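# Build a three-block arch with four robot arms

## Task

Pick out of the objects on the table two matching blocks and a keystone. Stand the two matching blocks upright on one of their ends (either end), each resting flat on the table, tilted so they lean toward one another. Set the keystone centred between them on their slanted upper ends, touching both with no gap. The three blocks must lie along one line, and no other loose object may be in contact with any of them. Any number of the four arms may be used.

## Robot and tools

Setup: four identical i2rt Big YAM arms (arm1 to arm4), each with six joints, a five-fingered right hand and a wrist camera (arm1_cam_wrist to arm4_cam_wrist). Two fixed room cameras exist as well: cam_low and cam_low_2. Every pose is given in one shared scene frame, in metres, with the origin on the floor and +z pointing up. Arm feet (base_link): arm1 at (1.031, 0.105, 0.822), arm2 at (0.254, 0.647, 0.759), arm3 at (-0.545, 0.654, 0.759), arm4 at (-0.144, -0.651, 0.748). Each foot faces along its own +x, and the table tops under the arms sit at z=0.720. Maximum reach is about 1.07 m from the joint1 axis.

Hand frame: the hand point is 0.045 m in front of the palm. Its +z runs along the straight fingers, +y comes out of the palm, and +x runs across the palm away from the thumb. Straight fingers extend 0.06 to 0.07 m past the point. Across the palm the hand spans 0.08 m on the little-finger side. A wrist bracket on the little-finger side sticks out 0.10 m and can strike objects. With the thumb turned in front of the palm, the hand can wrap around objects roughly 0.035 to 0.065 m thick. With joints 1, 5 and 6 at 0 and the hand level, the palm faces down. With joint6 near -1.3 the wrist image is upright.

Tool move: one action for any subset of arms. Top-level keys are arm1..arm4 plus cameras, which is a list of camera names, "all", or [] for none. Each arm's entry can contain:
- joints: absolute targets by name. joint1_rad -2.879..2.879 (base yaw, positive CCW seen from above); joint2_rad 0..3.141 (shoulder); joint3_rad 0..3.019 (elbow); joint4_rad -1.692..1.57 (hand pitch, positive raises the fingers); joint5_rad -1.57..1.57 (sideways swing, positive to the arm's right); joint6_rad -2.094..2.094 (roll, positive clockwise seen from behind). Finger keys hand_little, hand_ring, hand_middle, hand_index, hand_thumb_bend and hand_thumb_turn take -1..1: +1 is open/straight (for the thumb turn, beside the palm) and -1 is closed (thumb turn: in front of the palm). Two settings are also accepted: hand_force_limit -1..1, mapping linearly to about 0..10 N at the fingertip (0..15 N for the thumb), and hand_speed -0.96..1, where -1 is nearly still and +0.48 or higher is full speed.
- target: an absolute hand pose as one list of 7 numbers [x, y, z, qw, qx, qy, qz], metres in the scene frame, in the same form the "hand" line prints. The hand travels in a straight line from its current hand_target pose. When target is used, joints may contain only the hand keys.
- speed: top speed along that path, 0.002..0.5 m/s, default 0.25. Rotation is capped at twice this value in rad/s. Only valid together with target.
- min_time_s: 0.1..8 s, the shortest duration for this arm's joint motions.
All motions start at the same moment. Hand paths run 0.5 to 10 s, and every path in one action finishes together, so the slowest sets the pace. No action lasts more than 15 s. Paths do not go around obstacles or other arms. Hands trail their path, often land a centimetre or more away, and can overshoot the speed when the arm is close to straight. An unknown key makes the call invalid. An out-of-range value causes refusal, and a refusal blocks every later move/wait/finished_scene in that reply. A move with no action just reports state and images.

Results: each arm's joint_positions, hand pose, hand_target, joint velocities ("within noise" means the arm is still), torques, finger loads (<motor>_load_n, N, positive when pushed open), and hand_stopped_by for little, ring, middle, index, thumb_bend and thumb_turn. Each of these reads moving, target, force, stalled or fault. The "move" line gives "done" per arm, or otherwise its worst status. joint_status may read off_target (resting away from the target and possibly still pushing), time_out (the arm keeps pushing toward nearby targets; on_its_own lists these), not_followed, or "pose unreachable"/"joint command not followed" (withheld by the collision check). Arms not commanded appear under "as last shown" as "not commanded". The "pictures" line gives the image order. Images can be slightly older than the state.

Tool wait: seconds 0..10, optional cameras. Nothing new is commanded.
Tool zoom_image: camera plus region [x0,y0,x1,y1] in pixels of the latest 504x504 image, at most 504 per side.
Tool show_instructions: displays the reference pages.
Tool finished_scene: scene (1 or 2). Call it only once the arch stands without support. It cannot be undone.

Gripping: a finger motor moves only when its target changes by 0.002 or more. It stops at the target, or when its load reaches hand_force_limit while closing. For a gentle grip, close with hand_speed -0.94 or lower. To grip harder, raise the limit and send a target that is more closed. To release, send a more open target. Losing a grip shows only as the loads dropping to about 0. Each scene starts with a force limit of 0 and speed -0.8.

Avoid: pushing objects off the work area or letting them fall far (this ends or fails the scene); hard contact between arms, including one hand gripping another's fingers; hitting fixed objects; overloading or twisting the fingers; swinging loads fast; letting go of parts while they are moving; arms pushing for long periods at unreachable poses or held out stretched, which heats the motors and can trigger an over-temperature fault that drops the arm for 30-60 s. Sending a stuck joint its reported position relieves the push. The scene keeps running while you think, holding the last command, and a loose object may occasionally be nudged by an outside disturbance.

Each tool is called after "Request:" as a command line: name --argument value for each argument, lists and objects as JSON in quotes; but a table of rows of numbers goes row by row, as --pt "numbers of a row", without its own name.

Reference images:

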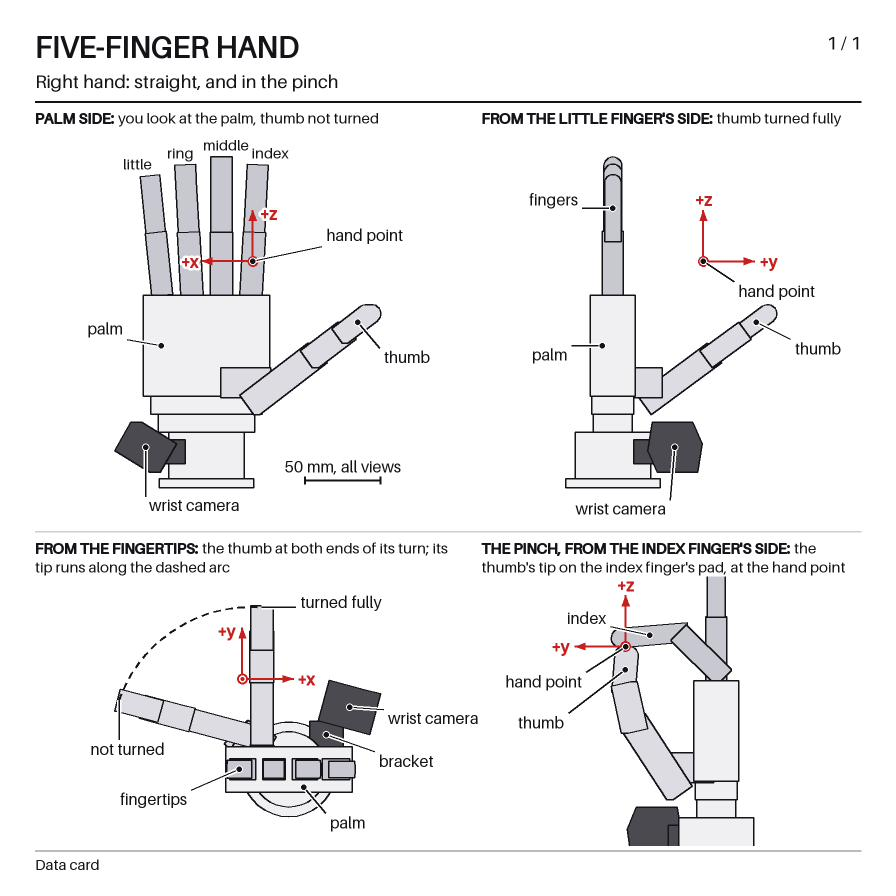

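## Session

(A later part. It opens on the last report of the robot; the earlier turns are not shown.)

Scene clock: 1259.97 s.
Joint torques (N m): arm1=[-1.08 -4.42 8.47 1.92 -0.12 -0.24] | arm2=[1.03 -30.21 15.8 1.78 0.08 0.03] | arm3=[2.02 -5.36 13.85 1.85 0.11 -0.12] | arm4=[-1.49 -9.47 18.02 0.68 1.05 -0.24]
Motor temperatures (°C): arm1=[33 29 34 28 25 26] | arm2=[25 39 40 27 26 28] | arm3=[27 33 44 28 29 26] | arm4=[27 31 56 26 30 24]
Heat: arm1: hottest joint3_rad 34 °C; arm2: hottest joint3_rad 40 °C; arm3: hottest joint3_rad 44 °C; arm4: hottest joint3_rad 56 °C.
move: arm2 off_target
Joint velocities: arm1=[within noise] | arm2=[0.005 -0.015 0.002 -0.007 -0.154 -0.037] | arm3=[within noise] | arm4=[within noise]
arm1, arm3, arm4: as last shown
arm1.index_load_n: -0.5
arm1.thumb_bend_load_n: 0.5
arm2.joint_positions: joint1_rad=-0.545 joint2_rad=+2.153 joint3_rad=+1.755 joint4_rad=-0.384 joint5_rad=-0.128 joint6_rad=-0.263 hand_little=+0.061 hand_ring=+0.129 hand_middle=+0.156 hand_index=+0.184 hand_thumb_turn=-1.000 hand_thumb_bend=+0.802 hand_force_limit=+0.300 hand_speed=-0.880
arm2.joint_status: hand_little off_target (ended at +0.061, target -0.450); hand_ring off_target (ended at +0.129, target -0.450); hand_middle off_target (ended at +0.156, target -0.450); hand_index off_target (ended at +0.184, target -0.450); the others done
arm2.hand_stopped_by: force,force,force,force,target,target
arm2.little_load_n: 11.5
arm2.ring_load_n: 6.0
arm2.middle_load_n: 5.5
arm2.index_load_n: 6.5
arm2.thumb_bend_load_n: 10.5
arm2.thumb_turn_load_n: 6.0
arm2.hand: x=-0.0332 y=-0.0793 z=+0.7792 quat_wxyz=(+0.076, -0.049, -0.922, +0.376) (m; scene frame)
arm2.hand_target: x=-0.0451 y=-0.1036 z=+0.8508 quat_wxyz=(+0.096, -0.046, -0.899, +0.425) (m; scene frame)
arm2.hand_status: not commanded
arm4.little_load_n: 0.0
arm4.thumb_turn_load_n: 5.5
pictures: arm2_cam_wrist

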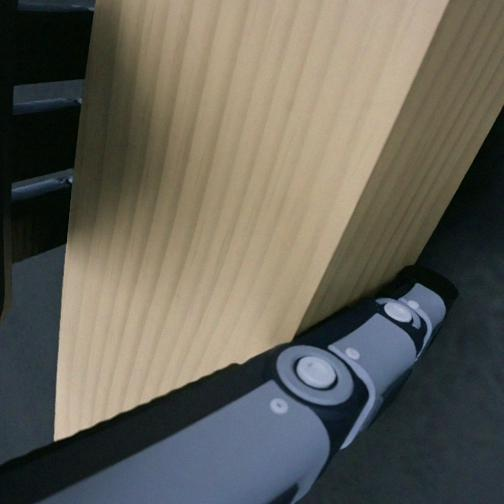

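Request:
move --arm2 '{"target": [0.02, -0.04, 1.03, -0.096, 0.0464, 0.8987, -0.4253], "speed": 0.15}' --cameras '["cam_low"]'

Request:
move --arm2 '{"target": [0.16, 0.02, 1.05, 0.5075, 0.2258, -0.7596, 0.3382], "speed": 0.2}' --cameras '["all"]'

Scene clock: 1308.53 s.
Joint torques (N m): arm1=[-1.08 -4.42 8.47 1.92 -0.12 -0.25] | arm2=[2.26 -25.05 15.41 1.84 0.14 0.06] | arm3=[2.14 -5.89 13.93 1.84 0.1 -0.12] | arm4=[-1.55 -9.41 18 0.69 1.04 -0.25]
Motor temperatures (°C): arm1=[33 29 34 28 25 26] | arm2=[25 43 45 27 26 28] | arm3=[27 32 45 28 29 26] | arm4=[26 31 57 26 30 24]
Heat: arm1: hottest joint3_rad 34 °C; arm2: hottest joint3_rad 45 °C; arm3: hottest joint3_rad 45 °C; arm4: hottest joint3_rad 57 °C.
move: arm2 off_target
Joint velocities: within noise
arm1, arm3, arm4: as last shown
arm1.index_load_n: 0.0
arm1.thumb_bend_load_n: 0.0
arm2.joint_positions: joint1_rad=-0.501 joint2_rad=+1.822 joint3_rad=+1.755 joint4_rad=-0.685 joint5_rad=-0.089 joint6_rad=-0.236 hand_little=+0.061 hand_ring=+0.129 hand_middle=+0.156 hand_index=+0.184 hand_thumb_turn=-1.000 hand_thumb_bend=+0.802 hand_force_limit=+0.300 hand_speed=-0.880
arm2.joint_status: not commanded
arm2.hand_stopped_by: force,force,force,force,target,target
arm2.little_load_n: 11.5
arm2.ring_load_n: 5.5
arm2.middle_load_n: 5.5
arm2.index_load_n: 6.5
arm2.thumb_bend_load_n: 10.0
arm2.thumb_turn_load_n: 6.0
arm2.hand: x=+0.0195 y=-0.0283 z=+0.9767 quat_wxyz=(+0.084, -0.048, -0.917, +0.386) (m; scene frame)
arm2.hand_target: x=+0.0208 y=-0.0375 z=+1.0298 quat_wxyz=(+0.096, -0.046, -0.899, +0.425) (m; scene frame)
arm2.hand_status: off_target (0.055 m and 5.2 deg from the pose sent, 0.259 m and 6.7 deg at the start; pose on its path clipped on 5 of 66 steps)
arm4.thumb_bend_load_n: 23.5
arm4.thumb_turn_load_n: 5.0
pictures: cam_low

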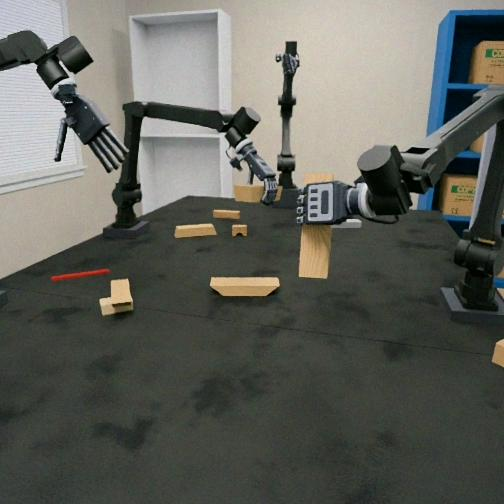

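Scene clock: 1312.23 s.
Joint torques (N m): arm1=[-1.08 -4.42 8.47 1.92 -0.13 -0.25] | arm2=[1.85 -21.71 11.95 2.89 0.63 -0.44] | arm3=[1.96 -5.77 13.9 1.91 0.12 -0.11] | arm4=[-1.49 -9.35 18.02 0.72 1.04 -0.24]
Motor temperatures (°C): arm1=[33 29 34 28 25 26] | arm2=[25 43 44 27 26 28] | arm3=[27 32 45 28 29 26] | arm4=[26 31 57 26 30 24]
Heat: arm1: hottest joint3_rad 34 °C; arm2: hottest joint3_rad 44 °C; arm3: hottest joint3_rad 45 °C; arm4: hottest joint3_rad 57 °C.
move: arm2 off_target
Joint velocities: within noise
arm1, arm3, arm4: as last shown
arm2.joint_positions: joint1_rad=-0.016 joint2_rad=+1.592 joint3_rad=+1.287 joint4_rad=-0.141 joint5_rad=+0.757 joint6_rad=-0.978 hand_little=+0.061 hand_ring=+0.129 hand_middle=+0.156 hand_index=+0.184 hand_thumb_turn=-1.000 hand_thumb_bend=+0.802 hand_force_limit=+0.300 hand_speed=-0.880
arm2.joint_status: not commanded
arm2.hand_stopped_by: force,force,force,force,target,target
arm2.little_load_n: 10.5
arm2.ring_load_n: 5.0
arm2.middle_load_n: 5.5
arm2.index_load_n: 6.5
arm2.thumb_bend_load_n: 10.0
arm2.thumb_turn_load_n: 7.0
arm2.hand: x=+0.1608 y=+0.0209 z=+1.0081 quat_wxyz=(+0.493, +0.239, -0.776, +0.311) (m; scene frame)
arm2.hand_target: x=+0.1597 y=+0.0212 z=+1.0494 quat_wxyz=(+0.508, +0.225, -0.760, +0.337) (m; scene frame)
arm2.hand_status: off_target (0.042 m and 4.3 deg from the pose sent, 0.166 m and 61.5 deg at the start)
arm3.ring_load_n: -0.5
pictures: arm1_cam_wrist, arm2_cam_wrist, arm3_cam_wrist, arm4_cam_wrist, cam_low, cam_low_2

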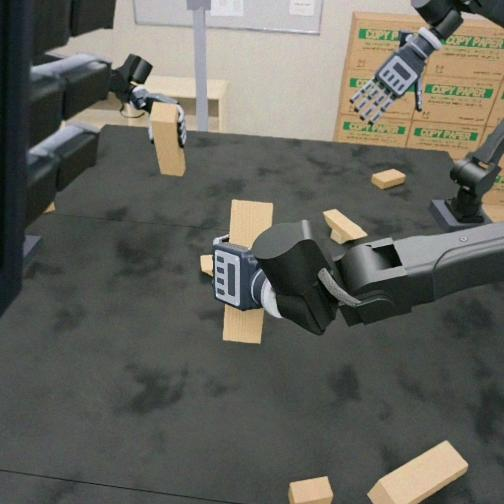

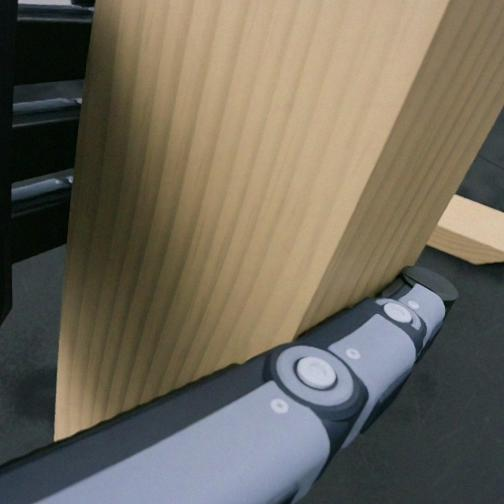

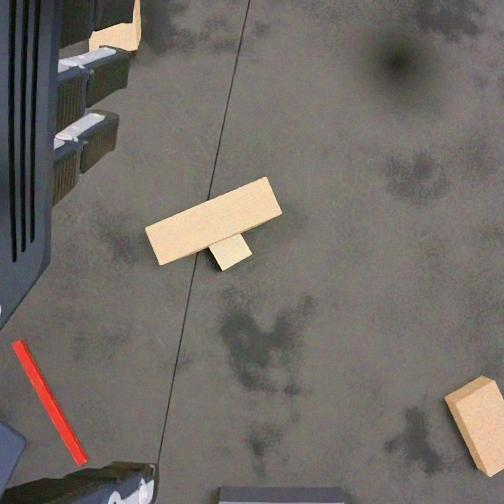

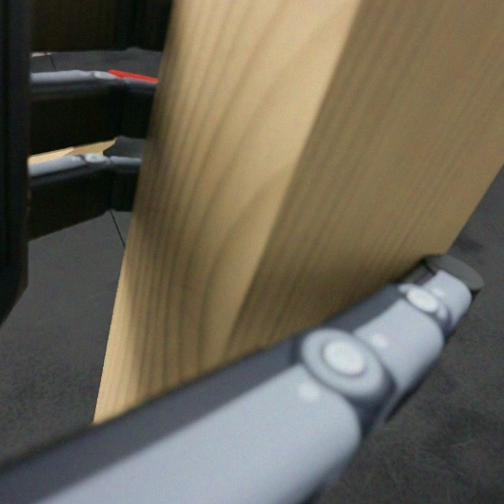

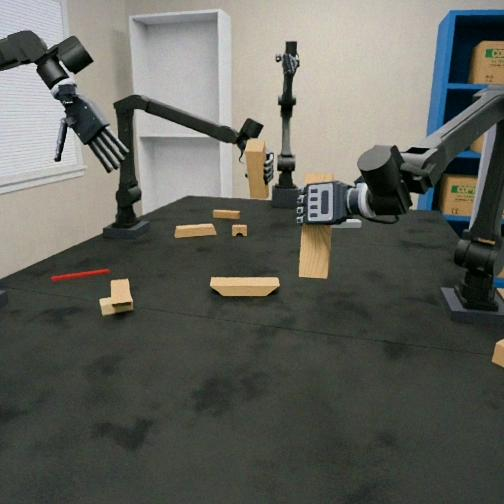

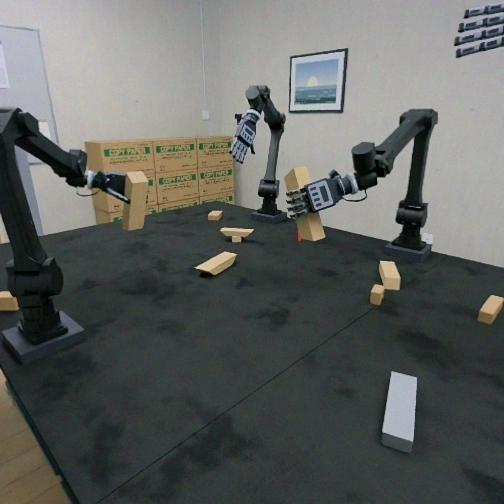

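Request:
zoom_image --camera "cam_low" --region '[40, 40, 160, 190]'

Request:
zoom_image --camera "arm1_cam_wrist" --region '[340, 0, 460, 140]'

Request:
zoom_image --camera "cam_low_2" --region '[100, 130, 350, 300]'

Request:
zoom_image --camera "cam_low" --region '[190, 120, 370, 310]'

Scaled by 3.360 from the camera's 504x504 image, which has a finer 720x720 frame.

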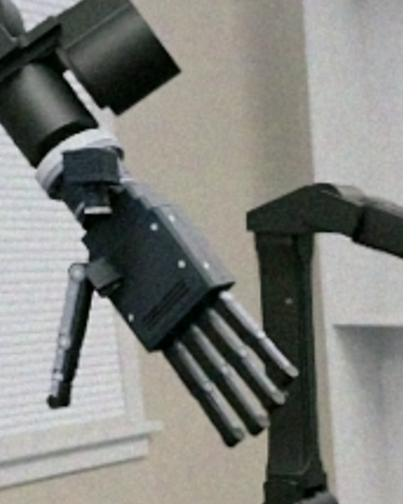

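Scaled by 3.600 from the camera's 504x504 image, which has a finer 720x720 frame.

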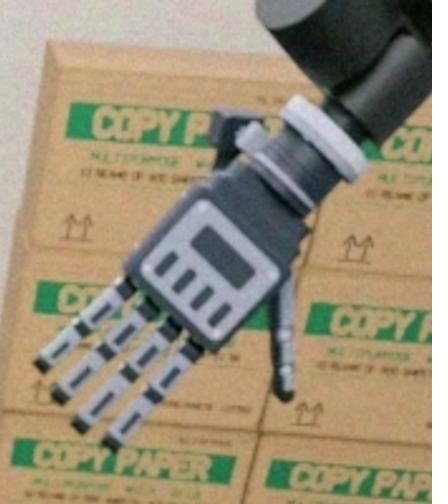

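Scaled by 2.016 from the camera's 504x504 image, which has a finer 720x720 frame.

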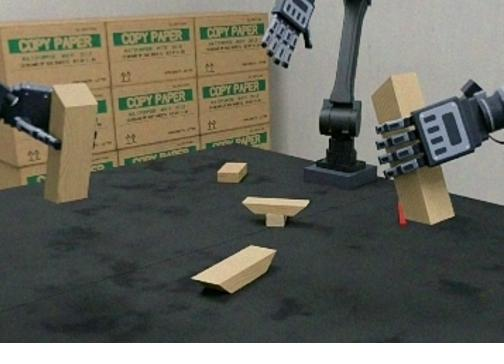

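Scaled by 2.653 from the camera's 504x504 image, which has a finer 720x720 frame.

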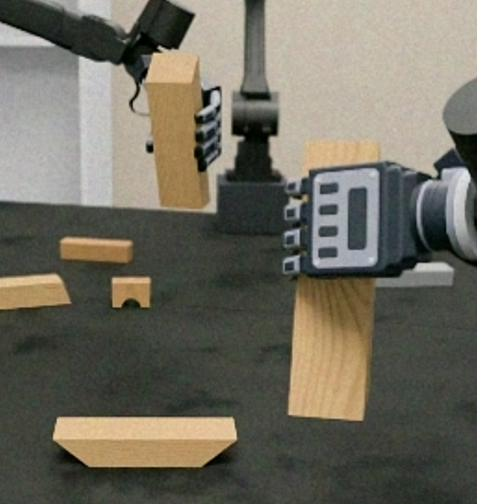

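Request:
move --arm3 '{"target": [-0.195, -0.016, 0.93, -0.3368, 0.7226, -0.5474, 0.2552], "joints": {"hand_thumb_turn": -1.0}, "speed": 0.25}' --cameras '["arm1_cam_wrist", "arm3_cam_wrist", "cam_low", "cam_low_2"]'

Scene clock: 1388.73 s.
Joint torques (N m): arm1=[-1.08 -4.48 8.46 1.92 -0.12 -0.24] | arm2=[1.38 -21.36 12 2.89 0.61 -0.37] | arm3=[0.21 -23.3 14.34 -0.01 -0.74 -0.08] | arm4=[-1.49 -9.47 18 0.72 1.05 -0.24]
Motor temperatures (°C): arm1=[33 29 34 27 25 26] | arm2=[25 39 38 27 26 28] | arm3=[27 32 45 27 29 26] | arm4=[26 31 58 26 30 24]
Heat: arm1: hottest joint3_rad 34 °C; arm2: hottest joint2_rad 39 °C; arm3: hottest joint3_rad 45 °C; arm4: hottest joint3_rad 58 °C.
move: arm3 off_target
Joint velocities: within noise
arm1, arm2, arm4: as last shown
arm1.index_load_n: -0.5
arm2.joint_positions: joint1_rad=-0.016 joint2_rad=+1.592 joint3_rad=+1.287 joint4_rad=-0.141 joint5_rad=+0.757 joint6_rad=-0.979 hand_little=+0.061 hand_ring=+0.129 hand_middle=+0.156 hand_index=+0.184 hand_thumb_turn=-1.000 hand_thumb_bend=+0.802 hand_force_limit=+0.300 hand_speed=-0.880
arm2.ring_load_n: 5.5
arm2.index_load_n: 7.0
arm2.hand: x=+0.1608 y=+0.0209 z=+1.0082 quat_wxyz=(+0.494, +0.239, -0.776, +0.311) (m; scene frame)
arm2.hand_target: x=+0.1597 y=+0.0212 z=+1.0495 quat_wxyz=(+0.508, +0.225, -0.760, +0.338) (m; scene frame)
arm3.joint_positions: joint1_rad=+0.180 joint2_rad=+2.517 joint3_rad=+2.823 joint4_rad=-1.680 joint5_rad=-0.887 joint6_rad=-1.373 hand_little=+1.000 hand_ring=+1.000 hand_middle=+1.000 hand_index=+1.000 hand_thumb_turn=-1.000 hand_thumb_bend=+1.000 hand_force_limit=+0.000 hand_speed=+0.400
arm3.joint_status: all done
arm3.hand_stopped_by: target,target,target,target,target,target
arm3.little_load_n: 0.0
arm3.ring_load_n: 0.0
arm3.middle_load_n: 0.0
arm3.index_load_n: 0.0
arm3.thumb_bend_load_n: 0.0
arm3.thumb_turn_load_n: 0.0
arm3.hand: x=-0.1890 y=-0.0045 z=+0.9246 quat_wxyz=(-0.322, +0.708, -0.561, +0.284) (m; scene frame)
arm3.hand_target: x=-0.1955 y=-0.0146 z=+0.9297 quat_wxyz=(-0.314, +0.710, -0.556, +0.298) (m; scene frame)
arm3.hand_status: off_target (0.014 m and 4.3 deg from the pose sent, 0.445 m and 62.5 deg at the start; a joint's target at an end of its range on 25 of 102 steps)
pictures: arm1_cam_wrist, arm3_cam_wrist, cam_low, cam_low_2

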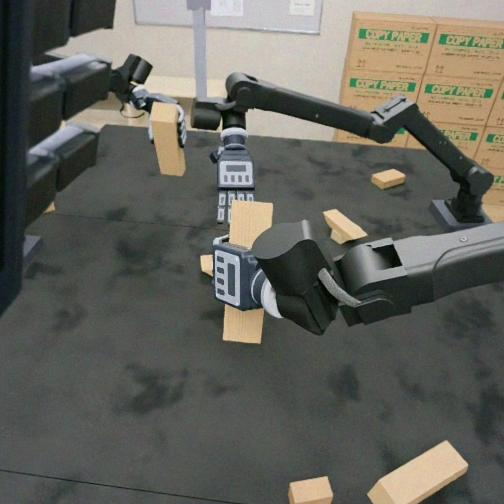

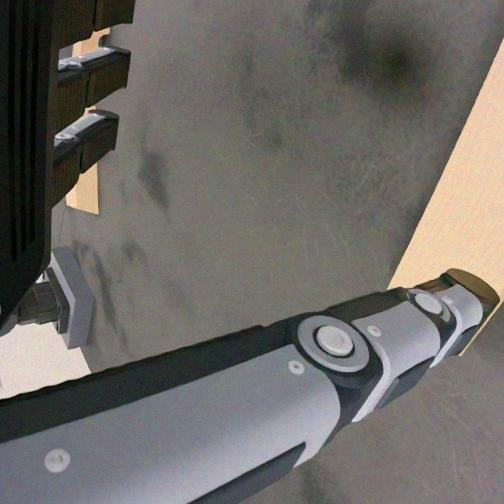

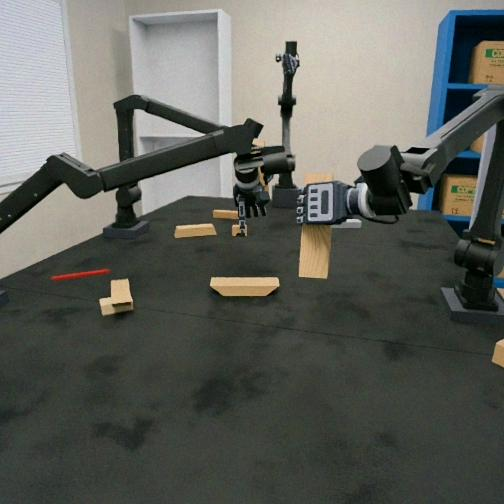

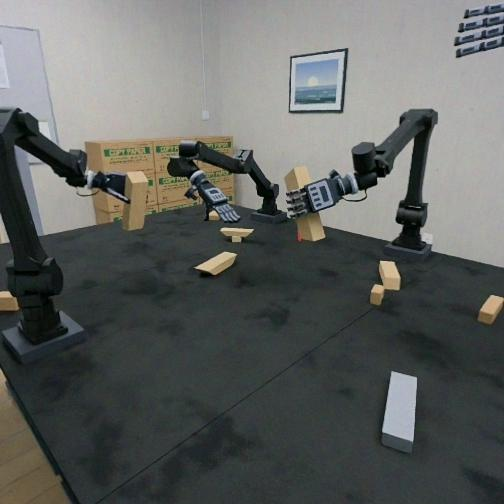

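Request:
move --arm3 '{"target": [-0.203, -0.030, 0.80, -0.3368, 0.7226, -0.5474, 0.2552], "speed": 0.12}' --cameras '["arm3_cam_wrist", "cam_low"]'

Scene clock: 1397.60 s.
Joint torques (N m): arm1=[-1.08 -4.42 8.47 1.92 -0.12 -0.25] | arm2=[1.44 -21.3 12.14 2.89 0.64 -0.4] | arm3=[-0.03 -24.06 14.42 -0.2 -0.66 -0.1] | arm4=[-1.44 -9.47 17.99 0.72 1.05 -0.24]
Motor temperatures (°C): arm1=[33 29 34 27 25 26] | arm2=[25 39 38 27 26 28] | arm3=[27 34 44 27 29 26] | arm4=[26 31 58 26 31 24]
Heat: arm1: hottest joint3_rad 34 °C; arm2: hottest joint2_rad 39 °C; arm3: hottest joint3_rad 44 °C; arm4: hottest joint3_rad 58 °C.
move: arm3 off_target
Joint velocities: within noise
arm1, arm2: as last shown
arm1.index_load_n: 0.0
arm3.joint_positions: joint1_rad=+0.172 joint2_rad=+2.719 joint3_rad=+2.876 joint4_rad=-1.678 joint5_rad=-0.886 joint6_rad=-1.478 hand_little=+1.000 hand_ring=+1.000 hand_middle=+1.000 hand_index=+1.000 hand_thumb_turn=-1.000 hand_thumb_bend=+1.000 hand_force_limit=+0.000 hand_speed=+0.400
arm3.joint_status: not commanded
arm3.hand_stopped_by: target,target,target,target,target,target
arm3.little_load_n: -0.5
arm3.ring_load_n: 0.0
arm3.middle_load_n: 0.0
arm3.index_load_n: 0.0
arm3.thumb_bend_load_n: 0.0
arm3.thumb_turn_load_n: 0.0
arm3.hand: x=-0.1957 y=-0.0176 z=+0.7955 quat_wxyz=(-0.343, +0.718, -0.553, +0.247) (m; scene frame)
arm3.hand_target: x=-0.2033 y=-0.0287 z=+0.7999 quat_wxyz=(-0.333, +0.721, -0.549, +0.261) (m; scene frame)
arm3.hand_status: off_target (0.015 m and 1.5 deg from the pose sent, 0.128 m and 4.3 deg at the start; a joint's target at an end of its range on 14 of 65 steps)
arm4.joint_positions: joint1_rad=+0.882 joint2_rad=+1.412 joint3_rad=+1.065 joint4_rad=-0.323 joint5_rad=+1.267 joint6_rad=-0.622 hand_little=+0.146 hand_ring=+0.156 hand_middle=+0.166 hand_index=+0.202 hand_thumb_turn=-1.000 hand_thumb_bend=+0.757 hand_force_limit=+0.000 hand_speed=-0.900
arm4.joint_status: not commanded
arm4.hand_stopped_by: force,force,force,force,target,target
arm4.little_load_n: 0.0
arm4.ring_load_n: 4.0
arm4.middle_load_n: 9.5
arm4.index_load_n: 2.0
arm4.thumb_bend_load_n: 23.5
arm4.thumb_turn_load_n: 5.0
arm4.hand: x=-0.3801 y=-0.2309 z=+1.0042 quat_wxyz=(-0.424, +0.701, +0.320, +0.476) (m; scene frame)
arm4.hand_target: x=-0.3980 y=-0.2224 z=+1.0396 quat_wxyz=(-0.448, +0.701, +0.299, +0.468) (m; scene frame)
arm4.hand_status: not commanded
pictures: arm3_cam_wrist, cam_low

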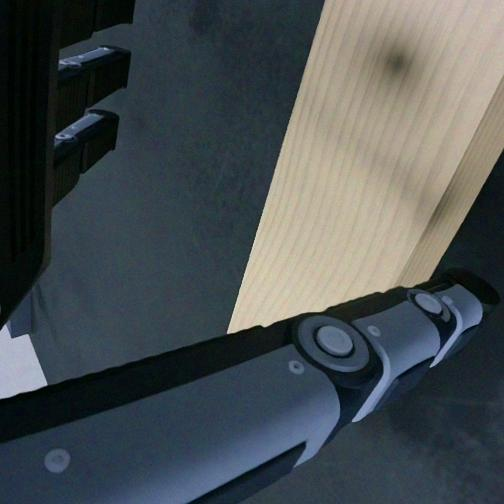

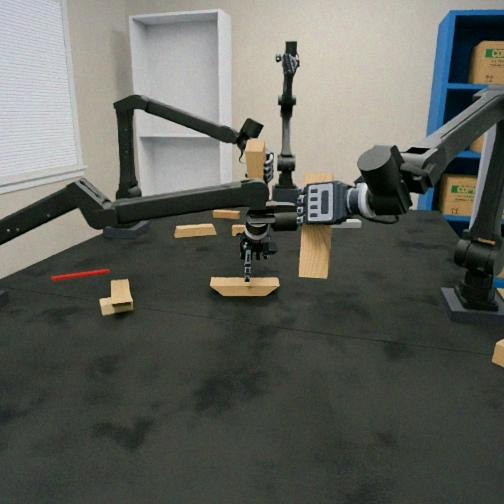

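Request:
move --arm3 '{"target": [-0.208, -0.012, 0.745, -0.3368, 0.7226, -0.5474, 0.2552], "speed": 0.1}' --cameras '["arm3_cam_wrist", "cam_low"]'

Scene clock: 1425.20 s.
Joint torques (N m): arm1=[-1.08 -4.42 8.47 1.92 -0.12 -0.24] | arm2=[1.55 -21.54 12.14 2.86 0.6 -0.39] | arm3=[0.5 -25.88 8.77 0.69 -0.6 0.16] | arm4=[-1.49 -9.47 17.99 0.72 1.04 -0.24]
Motor temperatures (°C): arm1=[32 29 34 27 25 26] | arm2=[25 39 38 27 26 28] | arm3=[27 34 43 27 29 26] | arm4=[26 31 58 26 31 24]
Heat: arm1: hottest joint3_rad 34 °C; arm2: hottest joint2_rad 39 °C; arm3: hottest joint3_rad 43 °C; arm4: hottest joint3_rad 58 °C.
move: arm3 done
Joint velocities: within noise
arm1.joint_positions: joint1_rad=-0.039 joint2_rad=+0.894 joint3_rad=+1.378 joint4_rad=-0.594 joint5_rad=+0.102 joint6_rad=-1.312 hand_little=+1.000 hand_ring=+1.000 hand_middle=+1.000 hand_index=+1.000 hand_thumb_turn=+1.000 hand_thumb_bend=+1.000 hand_force_limit=+0.000 hand_speed=+0.400
arm1.joint_status: not commanded
arm1.hand_stopped_by: target,target,target,target,target,target
arm1.little_load_n: 0.0
arm1.ring_load_n: 0.0
arm1.middle_load_n: 0.0
arm1.index_load_n: 0.0
arm1.thumb_bend_load_n: 0.0
arm1.thumb_turn_load_n: 0.0
arm1.hand: x=+0.6006 y=+0.0772 z=+1.3981 quat_wxyz=(+0.660, -0.046, -0.740, +0.123) (m; scene frame)
arm1.hand_target: x=+0.5966 y=+0.0816 z=+1.3873 quat_wxyz=(+0.652, -0.044, -0.749, +0.113) (m; scene frame)
arm1.hand_status: not commanded
arm2, arm4: as last shown
arm2.ring_load_n: 5.0
arm2.index_load_n: 6.5
arm3.joint_positions: joint1_rad=+0.170 joint2_rad=+2.597 joint3_rad=+2.495 joint4_rad=-1.429 joint5_rad=-0.887 joint6_rad=-1.515 hand_little=+1.000 hand_ring=+1.000 hand_middle=+1.000 hand_index=+1.000 hand_thumb_turn=-1.000 hand_thumb_bend=+1.000 hand_force_limit=+0.000 hand_speed=+0.400
arm3.joint_status: not commanded
arm3.hand_stopped_by: target,target,target,target,target,target
arm3.little_load_n: 0.0
arm3.ring_load_n: 0.0
arm3.middle_load_n: 0.0
arm3.index_load_n: 0.0
arm3.thumb_bend_load_n: 0.5
arm3.thumb_turn_load_n: 0.0
arm3.hand: x=-0.2019 y=-0.0076 z=+0.7412 quat_wxyz=(-0.341, +0.726, -0.542, +0.251) (m; scene frame)
arm3.hand_target: x=-0.2078 y=-0.0120 z=+0.7452 quat_wxyz=(-0.337, +0.723, -0.547, +0.255) (m; scene frame)
arm3.hand_status: done (0.008 m and 1.0 deg from the pose sent, 0.052 m and 1.4 deg at the start)
arm4.index_load_n: 2.5
arm4.thumb_turn_load_n: 5.5
pictures: arm3_cam_wrist, cam_low

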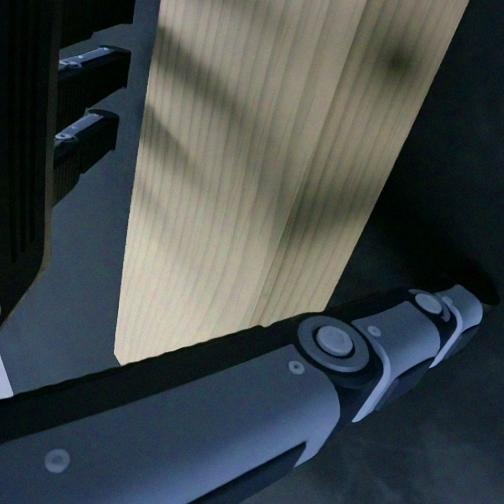

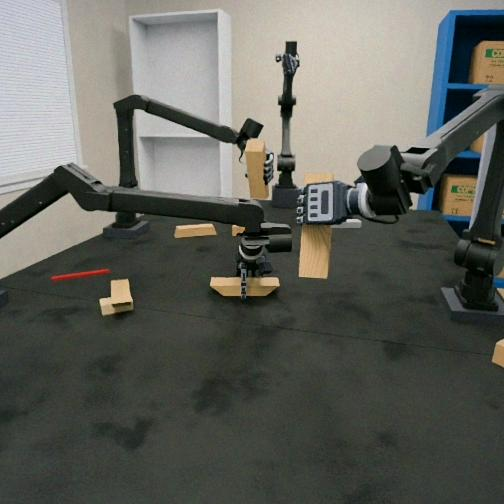

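Request:
move --arm3 '{"target": [-0.192, -0.008, 0.731, -0.3368, 0.7226, -0.5474, 0.2552], "speed": 0.06}' --cameras '["arm3_cam_wrist", "cam_low"]'

Request:
zoom_image --camera "cam_low" --region '[200, 200, 320, 320]'

Scene clock: 1449.67 s.
Joint torques (N m): arm1=[-1.08 -4.42 8.47 1.92 -0.12 -0.24] | arm2=[1.14 -21.71 11.97 2.97 0.62 -0.39] | arm3=[1.73 -24.88 8.57 1.25 -0.54 -0.06] | arm4=[-1.49 -9.41 17.99 0.7 1.04 -0.24]
Motor temperatures (°C): arm1=[32 29 34 27 25 26] | arm2=[25 39 38 27 26 28] | arm3=[27 35 40 27 29 26] | arm4=[26 31 58 26 31 24]
Heat: arm1: hottest joint3_rad 34 °C; arm2: hottest joint2_rad 39 °C; arm3: hottest joint3_rad 40 °C; arm4: hottest joint3_rad 58 °C.
move: arm3 off_target
Joint velocities: within noise
arm1, arm2, arm4: as last shown
arm2.ring_load_n: 5.5
arm3.joint_positions: joint1_rad=+0.170 joint2_rad=+2.586 joint3_rad=+2.471 joint4_rad=-1.384 joint5_rad=-0.887 joint6_rad=-1.463 hand_little=+1.000 hand_ring=+1.000 hand_middle=+1.000 hand_index=+1.000 hand_thumb_turn=-1.000 hand_thumb_bend=+1.000 hand_force_limit=+0.000 hand_speed=+0.400
arm3.joint_status: not commanded
arm3.hand_stopped_by: target,target,target,target,target,target
arm3.little_load_n: 0.0
arm3.ring_load_n: 0.0
arm3.middle_load_n: 0.0
arm3.index_load_n: 0.0
arm3.thumb_bend_load_n: 0.0
arm3.thumb_turn_load_n: 2.5
arm3.hand: x=-0.2001 y=-0.0094 z=+0.7407 quat_wxyz=(-0.340, +0.715, -0.556, +0.253) (m; scene frame)
arm3.hand_target: x=-0.1920 y=-0.0077 z=+0.7312 quat_wxyz=(-0.337, +0.723, -0.547, +0.255) (m; scene frame)
arm3.hand_status: off_target (0.013 m and 1.3 deg from the pose sent, 0.014 m and 1.0 deg at the start)
arm4.little_load_n: 0.5
pictures: arm3_cam_wrist, cam_low

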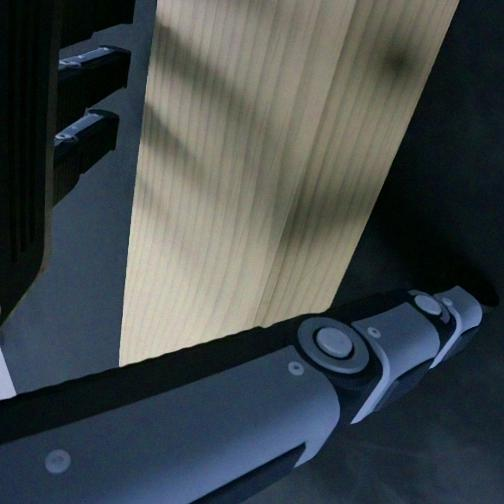

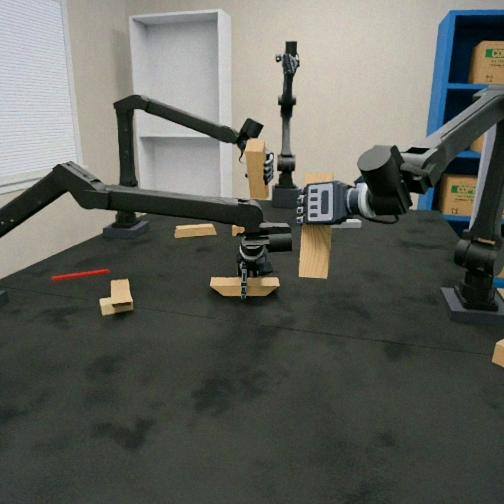

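Scaled by 4.200 from the camera's 504x504 image, which has a finer 720x720 frame.

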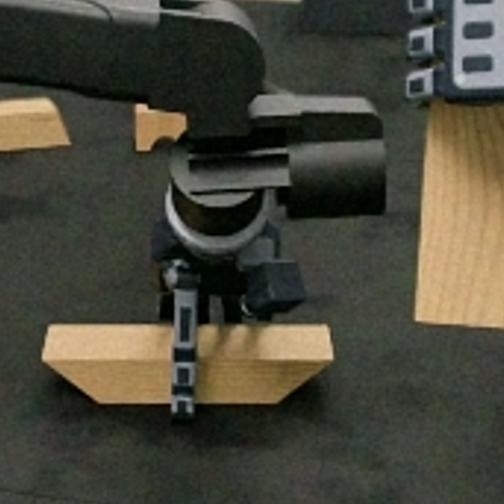

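Request:
move --arm3 '{"joints": {"hand_thumb_bend": 0.82, "hand_speed": -0.6, "hand_force_limit": -0.4}, "target": [-0.179, -0.003, 0.737, -0.3368, 0.7226, -0.5474, 0.2552], "speed": 0.06}' --cameras '["arm3_cam_wrist", "cam_low"]'

Request:
zoom_image --camera "cam_low" --region '[200, 200, 320, 320]'

Scene clock: 1461.53 s.
Joint torques (N m): arm1=[-1.08 -4.42 8.49 1.92 -0.12 -0.24] | arm2=[1.55 -21.36 11.9 3.02 0.62 -0.39] | arm3=[2.9 -25.41 8.64 0.92 -0.71 0.18] | arm4=[-1.49 -9.41 18 0.73 1.04 -0.24]
Motor temperatures (°C): arm1=[32 29 34 27 25 26] | arm2=[25 39 38 27 26 28] | arm3=[27 37 40 27 29 26] | arm4=[26 31 58 26 31 24]
Heat: arm1: hottest joint3_rad 34 °C; arm2: hottest joint2_rad 39 °C; arm3: hottest joint3_rad 40 °C; arm4: hottest joint3_rad 58 °C.
move: arm3 off_target
Joint velocities: within noise
arm1, arm2, arm4: as last shown
arm2.index_load_n: 7.0
arm3.joint_positions: joint1_rad=+0.171 joint2_rad=+2.577 joint3_rad=+2.457 joint4_rad=-1.355 joint5_rad=-0.881 joint6_rad=-1.452 hand_little=+1.000 hand_ring=+1.000 hand_middle=+1.000 hand_index=+1.000 hand_thumb_turn=-1.000 hand_thumb_bend=+0.822 hand_force_limit=-0.400 hand_speed=-0.600
arm3.joint_status: all done
arm3.hand_stopped_by: target,target,target,target,target,target
arm3.little_load_n: 0.0
arm3.ring_load_n: 0.0
arm3.middle_load_n: 0.0
arm3.index_load_n: 0.0
arm3.thumb_bend_load_n: 1.5
arm3.thumb_turn_load_n: 1.0
arm3.hand: x=-0.1993 y=-0.0132 z=+0.7408 quat_wxyz=(-0.333, +0.716, -0.556, +0.259) (m; scene frame)
arm3.hand_target: x=-0.1793 y=-0.0026 z=+0.7372 quat_wxyz=(-0.337, +0.723, -0.547, +0.255) (m; scene frame)
arm3.hand_status: off_target (0.023 m and 1.4 deg from the pose sent, 0.022 m and 1.3 deg at the start)
arm4.little_load_n: 0.0
arm4.thumb_bend_load_n: 24.0
arm4.thumb_turn_load_n: 5.0
pictures: arm3_cam_wrist, cam_low

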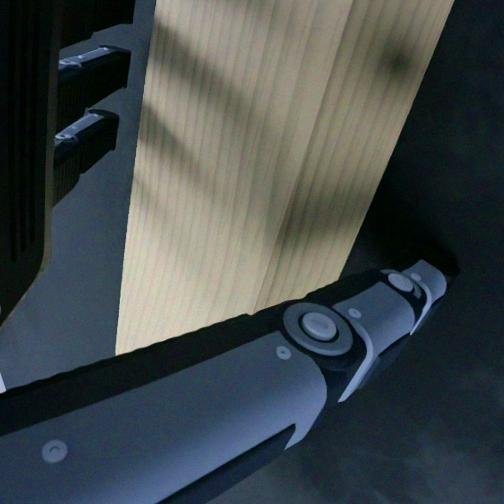

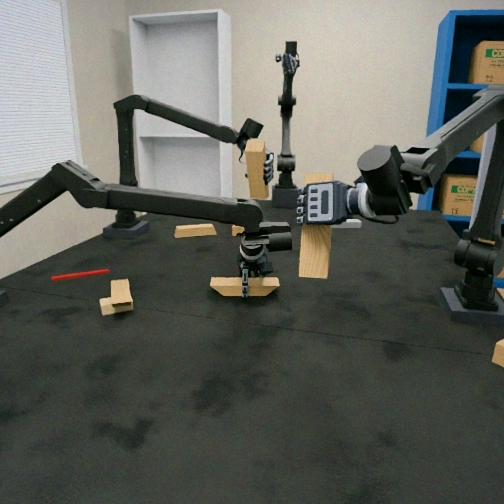

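Scaled by 4.200 from the camera's 504x504 image, which has a finer 720x720 frame.

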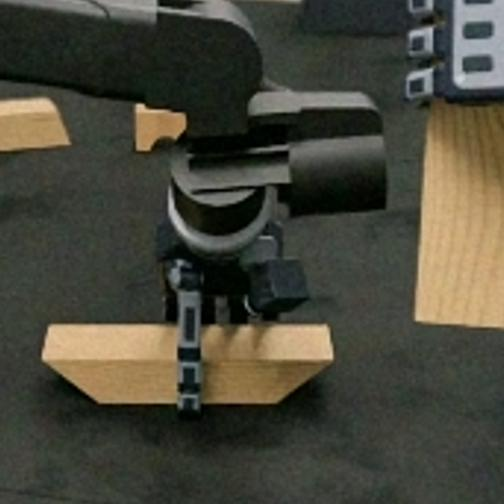

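Request:
move --arm3 '{"target": [-0.194, -0.010, 0.744, -0.3368, 0.7226, -0.5474, 0.2552], "speed": 0.06}' --cameras '[]'

Request:
move --arm3 '{"joints": {"hand_index": -0.4, "hand_middle": -0.4, "hand_ring": -0.4, "hand_little": -0.4, "hand_speed": -0.9, "hand_force_limit": -0.4}}' --cameras '["arm3_cam_wrist", "cam_low", "cam_low_2"]'

Scene clock: 1470.43 s.
Joint torques (N m): arm1=[-1.14 -4.48 8.49 1.92 -0.13 -0.24] | arm2=[1.73 -21.66 12.18 2.82 0.61 -0.38] | arm3=[1.67 -24.12 12.37 -0.46 -0.71 0.04] | arm4=[-1.38 -9.47 18 0.69 1.05 -0.24]
Motor temperatures (°C): arm1=[32 29 34 27 25 26] | arm2=[25 39 38 27 26 28] | arm3=[27 37 39 27 30 26] | arm4=[26 31 58 26 31 24]
Heat: arm1: hottest joint3_rad 34 °C; arm2: hottest joint2_rad 39 °C; arm3: hottest joint3_rad 39 °C; arm4: hottest joint3_rad 58 °C.
move: arm3 done
Joint velocities: within noise
arm1, arm2, arm4: as last shown
arm3.joint_positions: joint1_rad=+0.171 joint2_rad=+2.577 joint3_rad=+2.457 joint4_rad=-1.374 joint5_rad=-0.883 joint6_rad=-1.472 hand_little=+1.000 hand_ring=+1.000 hand_middle=+1.000 hand_index=+1.000 hand_thumb_turn=-1.000 hand_thumb_bend=+0.821 hand_force_limit=-0.400 hand_speed=-0.600
arm3.joint_status: not commanded
arm3.hand_stopped_by: target,target,target,target,target,target
arm3.little_load_n: 0.0
arm3.ring_load_n: 0.0
arm3.middle_load_n: 0.0
arm3.index_load_n: 0.0
arm3.thumb_bend_load_n: 0.5
arm3.thumb_turn_load_n: -2.0
arm3.hand: x=-0.2006 y=-0.0097 z=+0.7407 quat_wxyz=(-0.336, +0.719, -0.552, +0.255) (m; scene frame)
arm3.hand_target: x=-0.1939 y=-0.0097 z=+0.7440 quat_wxyz=(-0.337, +0.722, -0.547, +0.256) (m; scene frame)
arm3.hand_status: done (0.007 m and 0.7 deg from the pose sent, 0.007 m and 1.4 deg at the start)
arm4.thumb_bend_load_n: 23.5
arm4.thumb_turn_load_n: 5.5
pictures: none
No camera images: "cameras" was empty.

Scene clock: 1475.63 s.
Joint torques (N m): arm1=[-1.08 -4.42 8.47 1.91 -0.12 -0.24] | arm2=[1.32 -21.13 12.04 2.8 0.64 -0.4] | arm3=[1.26 -24.59 12.21 -0.46 0.14 0.02] | arm4=[-1.44 -9.47 18 0.7 1.04 -0.24]
Motor temperatures (°C): arm1=[32 29 34 27 25 26] | arm2=[25 39 38 27 26 28] | arm3=[27 37 39 27 29 26] | arm4=[26 31 58 26 31 24]
Heat: arm1: hottest joint3_rad 34 °C; arm2: hottest joint2_rad 39 °C; arm3: hottest joint3_rad 39 °C; arm4: hottest joint3_rad 58 °C.
move: arm3 off_target
Joint velocities: within noise
arm1, arm2, arm4: as last shown
arm2.ring_load_n: 5.0
arm2.index_load_n: 6.5
arm2.thumb_bend_load_n: 9.5
arm3.joint_positions: joint1_rad=+0.178 joint2_rad=+2.577 joint3_rad=+2.460 joint4_rad=-1.375 joint5_rad=-0.905 joint6_rad=-1.472 hand_little=+0.107 hand_ring=+0.331 hand_middle=+0.619 hand_index=+0.154 hand_thumb_turn=-1.000 hand_thumb_bend=+0.822 hand_force_limit=-0.400 hand_speed=-0.900
arm3.joint_status: hand_little off_target (ended at +0.107, target -0.400); hand_ring off_target (ended at +0.331, target -0.400); hand_middle off_target (ended at +0.619, target -0.400); hand_index off_target (ended at +0.154, target -0.400); the others done
arm3.hand_stopped_by: force,force,force,force,target,target
arm3.little_load_n: 3.5
arm3.ring_load_n: 1.5
arm3.middle_load_n: 0.0
arm3.index_load_n: 2.0
arm3.thumb_bend_load_n: 4.5
arm3.thumb_turn_load_n: 2.5
arm3.hand: x=-0.1923 y=-0.0069 z=+0.7449 quat_wxyz=(-0.344, +0.718, -0.545, +0.261) (m; scene frame)
arm3.hand_target: x=-0.1941 y=-0.0098 z=+0.7441 quat_wxyz=(-0.336, +0.722, -0.547, +0.256) (m; scene frame)
arm3.hand_status: not commanded
arm4.middle_load_n: 9.0
arm4.thumb_turn_load_n: 5.0
pictures: arm3_cam_wrist, cam_low, cam_low_2

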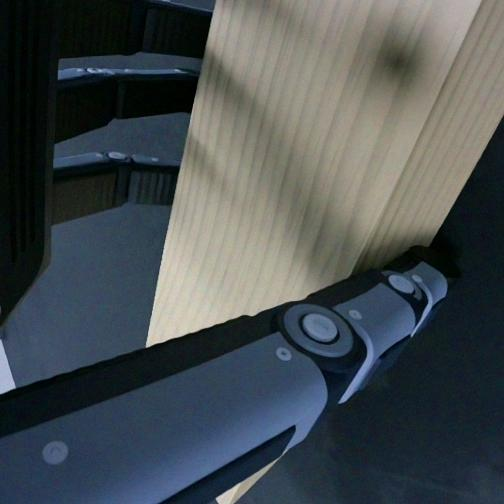

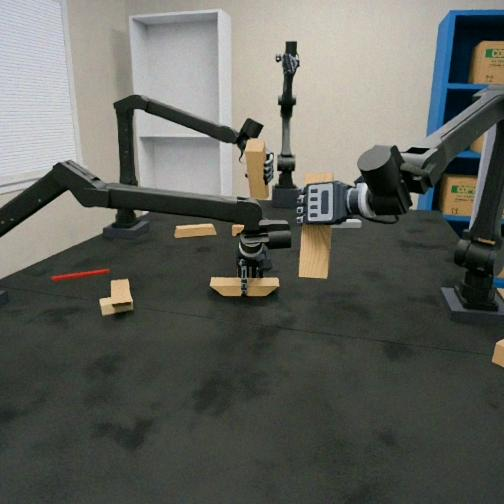

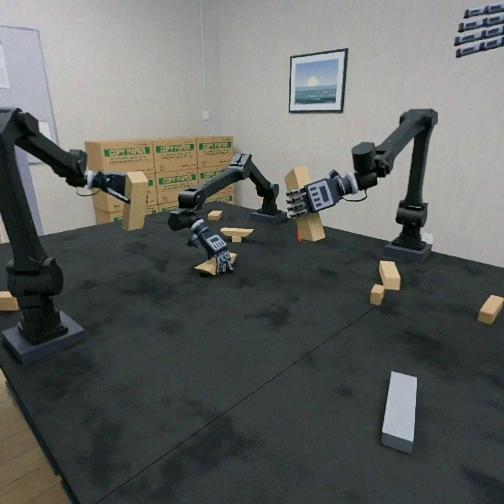

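Request:
move --arm3 '{"joints": {"hand_index": -0.42, "hand_middle": -0.42, "hand_ring": -0.42, "hand_little": -0.42, "hand_speed": -0.9, "hand_force_limit": -0.1}}' --cameras '["arm3_cam_wrist"]'

Request:
move --arm3 '{"joints": {"hand_index": -0.45, "hand_middle": -0.45, "hand_ring": -0.45, "hand_little": -0.45, "hand_speed": -0.9, "hand_force_limit": 0.1}}' --cameras '["arm3_cam_wrist"]'

Scene clock: 1483.20 s.
Joint torques (N m): arm1=[-1.08 -4.42 8.49 1.92 -0.12 -0.24] | arm2=[1.38 -21.42 12.11 2.82 0.64 -0.37] | arm3=[0.62 -24.29 12.08 -0.53 0.27 0.02] | arm4=[-1.44 -9.47 17.99 0.7 1.04 -0.24]
Motor temperatures (°C): arm1=[32 29 34 27 25 26] | arm2=[25 39 38 27 26 28] | arm3=[27 38 40 27 29 26] | arm4=[26 31 59 26 31 24]
Heat: arm1: hottest joint3_rad 34 °C; arm2: hottest joint2_rad 39 °C; arm3: hottest joint3_rad 40 °C; arm4: hottest joint3_rad 59 °C.
move: arm3 off_target
Joint velocities: within noise
arm1, arm4: as last shown
arm1.thumb_turn_load_n: 0.5
arm2.joint_positions: joint1_rad=-0.016 joint2_rad=+1.592 joint3_rad=+1.287 joint4_rad=-0.141 joint5_rad=+0.757 joint6_rad=-0.979 hand_little=+0.061 hand_ring=+0.129 hand_middle=+0.156 hand_index=+0.184 hand_thumb_turn=-1.000 hand_thumb_bend=+0.802 hand_force_limit=+0.300 hand_speed=-0.880
arm2.joint_status: not commanded
arm2.hand_stopped_by: force,force,force,force,target,target
arm2.little_load_n: 10.5
arm2.ring_load_n: 5.5
arm2.middle_load_n: 5.5
arm2.index_load_n: 6.5
arm2.thumb_bend_load_n: 10.0
arm2.thumb_turn_load_n: 7.0
arm2.hand: x=+0.1608 y=+0.0209 z=+1.0082 quat_wxyz=(+0.494, +0.239, -0.776, +0.311) (m; scene frame)
arm2.hand_target: x=+0.1597 y=+0.0212 z=+1.0495 quat_wxyz=(+0.508, +0.225, -0.760, +0.338) (m; scene frame)
arm2.hand_status: not commanded
arm3.joint_positions: joint1_rad=+0.180 joint2_rad=+2.577 joint3_rad=+2.460 joint4_rad=-1.375 joint5_rad=-0.910 joint6_rad=-1.472 hand_little=+0.100 hand_ring=+0.129 hand_middle=+0.548 hand_index=+0.138 hand_thumb_turn=-1.000 hand_thumb_bend=+0.824 hand_force_limit=-0.100 hand_speed=-0.900
arm3.joint_status: hand_little off_target (ended at +0.100, target -0.420); hand_ring off_target (ended at +0.129, target -0.420); hand_middle off_target (ended at +0.548, target -0.420); hand_index off_target (ended at +0.138, target -0.420); the others done
arm3.hand_stopped_by: force,force,force,force,target,target
arm3.little_load_n: 0.5
arm3.ring_load_n: 6.0
arm3.middle_load_n: 4.0
arm3.index_load_n: 4.5
arm3.thumb_bend_load_n: 9.5
arm3.thumb_turn_load_n: 3.5
arm3.hand: x=-0.1897 y=-0.0057 z=+0.7455 quat_wxyz=(-0.347, +0.718, -0.544, +0.262) (m; scene frame)
arm3.hand_target: x=-0.1940 y=-0.0098 z=+0.7440 quat_wxyz=(-0.336, +0.722, -0.547, +0.256) (m; scene frame)
arm3.hand_status: not commanded
arm4.middle_load_n: 9.5
arm4.index_load_n: 2.0
arm4.thumb_turn_load_n: 5.5
pictures: arm3_cam_wrist

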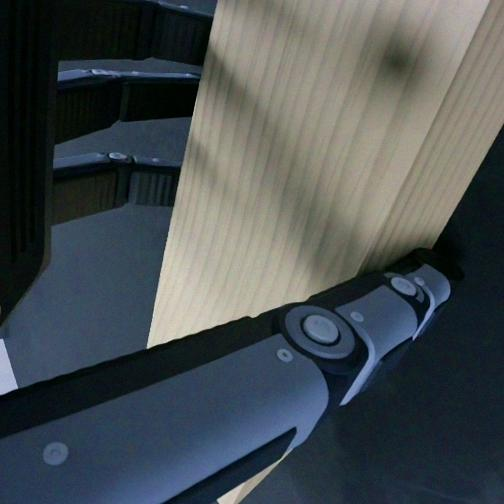

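Scene clock: 1483.67 s.
Joint torques (N m): arm1=[-1.08 -4.48 8.47 1.92 -0.13 -0.24] | arm2=[1.08 -21.77 12.1 2.93 0.61 -0.35] | arm3=[0.67 -24.41 12.12 -0.49 0.31 0.03] | arm4=[-1.44 -9.47 17.99 0.72 1.05 -0.24]
Motor temperatures (°C): arm1=[32 29 34 27 25 26] | arm2=[25 39 38 27 26 28] | arm3=[27 38 40 27 29 26] | arm4=[26 31 59 26 31 24]
Heat: arm1: hottest joint3_rad 34 °C; arm2: hottest joint2_rad 39 °C; arm3: hottest joint3_rad 40 °C; arm4: hottest joint3_rad 59 °C.
move: arm3 off_target
Joint velocities: within noise
arm1, arm2, arm4: as last shown
arm1.thumb_turn_load_n: 0.0
arm2.index_load_n: 7.0
arm3.joint_positions: joint1_rad=+0.181 joint2_rad=+2.577 joint3_rad=+2.460 joint4_rad=-1.375 joint5_rad=-0.911 joint6_rad=-1.472 hand_little=+0.075 hand_ring=+0.129 hand_middle=+0.541 hand_index=+0.131 hand_thumb_turn=-1.000 hand_thumb_bend=+0.825 hand_force_limit=+0.100 hand_speed=-0.900
arm3.joint_status: hand_little off_target (ended at +0.075, target -0.450); hand_ring off_target (ended at +0.129, target -0.450); hand_middle off_target (ended at +0.541, target -0.450); hand_index off_target (ended at +0.131, target -0.450); the others done
arm3.hand_stopped_by: force,force,force,force,target,target
arm3.little_load_n: 6.5
arm3.ring_load_n: 1.0
arm3.middle_load_n: 4.5
arm3.index_load_n: 5.5
arm3.thumb_bend_load_n: 12.0
arm3.thumb_turn_load_n: 6.0
arm3.hand: x=-0.1894 y=-0.0055 z=+0.7456 quat_wxyz=(-0.347, +0.718, -0.544, +0.262) (m; scene frame)
arm3.hand_target: x=-0.1939 y=-0.0097 z=+0.7440 quat_wxyz=(-0.337, +0.722, -0.547, +0.256) (m; scene frame)
arm3.hand_status: not commanded
arm4.middle_load_n: 9.0
arm4.thumb_bend_load_n: 24.0
arm4.thumb_turn_load_n: 5.0
pictures: arm3_cam_wrist

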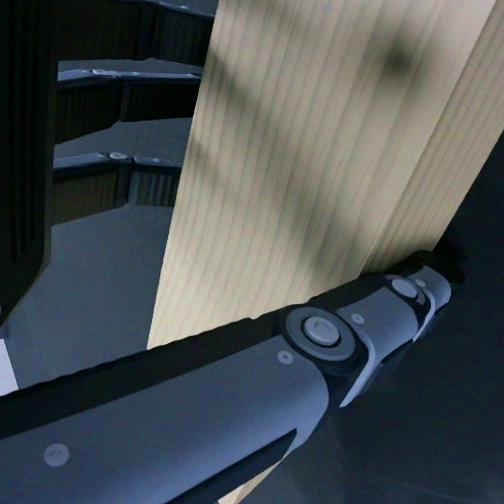

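Request:
move --arm3 '{"target": [-0.194, -0.010, 0.83, -0.3368, 0.7226, -0.5474, 0.2552], "speed": 0.05}' --cameras '["arm3_cam_wrist", "cam_low", "cam_low_2"]'

Scene clock: 1491.47 s.
Joint torques (N m): arm1=[-1.08 -4.42 8.49 1.92 -0.12 -0.24] | arm2=[1.55 -21.3 12.08 2.78 0.59 -0.4] | arm3=[0.85 -25.41 15.72 -0.38 -0.81 0.04] | arm4=[-1.44 -9.41 17.99 0.69 1.05 -0.24]
Motor temperatures (°C): arm1=[32 29 34 27 25 26] | arm2=[25 39 38 27 26 28] | arm3=[27 39 40 27 29 26] | arm4=[26 31 59 26 31 24]
Heat: arm1: hottest joint3_rad 34 °C; arm2: hottest joint2_rad 39 °C; arm3: hottest joint3_rad 40 °C; arm4: hottest joint3_rad 59 °C.
move: arm3 off_target
Joint velocities: within noise
arm1, arm2: as last shown
arm2.index_load_n: 6.5
arm3.joint_positions: joint1_rad=+0.181 joint2_rad=+2.576 joint3_rad=+2.615 joint4_rad=-1.592 joint5_rad=-0.879 joint6_rad=-1.472 hand_little=+0.075 hand_ring=+0.129 hand_middle=+0.540 hand_index=+0.131 hand_thumb_turn=-1.000 hand_thumb_bend=+0.825 hand_force_limit=+0.100 hand_speed=-0.900
arm3.joint_status: not commanded
arm3.hand_stopped_by: force,force,force,force,target,target
arm3.little_load_n: 6.5
arm3.ring_load_n: 1.0
arm3.middle_load_n: 0.0
arm3.index_load_n: 6.0
arm3.thumb_bend_load_n: 12.0
arm3.thumb_turn_load_n: 6.0
arm3.hand: x=-0.1977 y=+0.0048 z=+0.8027 quat_wxyz=(-0.350, +0.715, -0.559, +0.231) (m; scene frame)
arm3.hand_target: x=-0.1946 y=-0.0082 z=+0.8302 quat_wxyz=(-0.336, +0.722, -0.548, +0.256) (m; scene frame)
arm3.hand_status: off_target (0.031 m and 3.6 deg from the pose sent, 0.085 m and 1.5 deg at the start)
arm4.joint_positions: joint1_rad=+0.882 joint2_rad=+1.412 joint3_rad=+1.065 joint4_rad=-0.323 joint5_rad=+1.267 joint6_rad=-0.622 hand_little=+0.146 hand_ring=+0.156 hand_middle=+0.166 hand_index=+0.202 hand_thumb_turn=-1.000 hand_thumb_bend=+0.757 hand_force_limit=+0.000 hand_speed=-0.900
arm4.joint_status: not commanded
arm4.hand_stopped_by: force,force,force,force,target,target
arm4.little_load_n: 0.0
arm4.ring_load_n: 4.0
arm4.middle_load_n: 9.5
arm4.index_load_n: 2.5
arm4.thumb_bend_load_n: 24.0
arm4.thumb_turn_load_n: 5.5
arm4.hand: x=-0.3801 y=-0.2309 z=+1.0042 quat_wxyz=(-0.424, +0.701, +0.320, +0.476) (m; scene frame)
arm4.hand_target: x=-0.3980 y=-0.2224 z=+1.0396 quat_wxyz=(-0.448, +0.701, +0.299, +0.468) (m; scene frame)
arm4.hand_status: not commanded
pictures: arm3_cam_wrist, cam_low, cam_low_2

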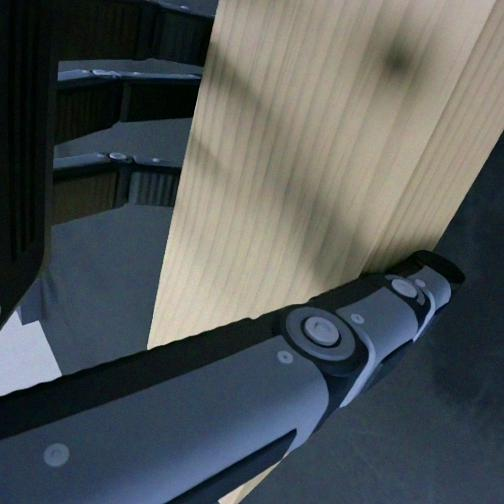

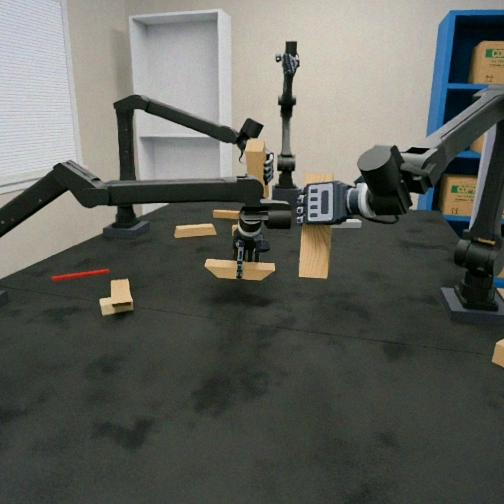

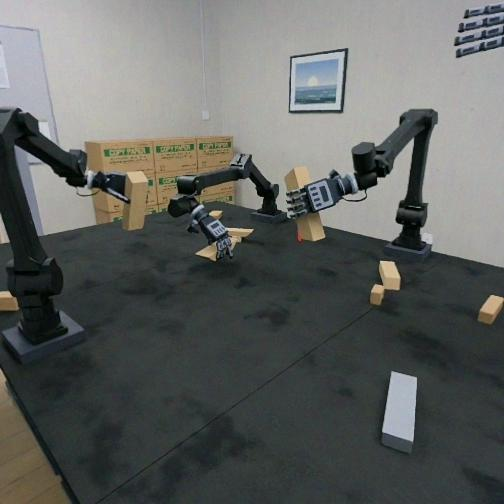

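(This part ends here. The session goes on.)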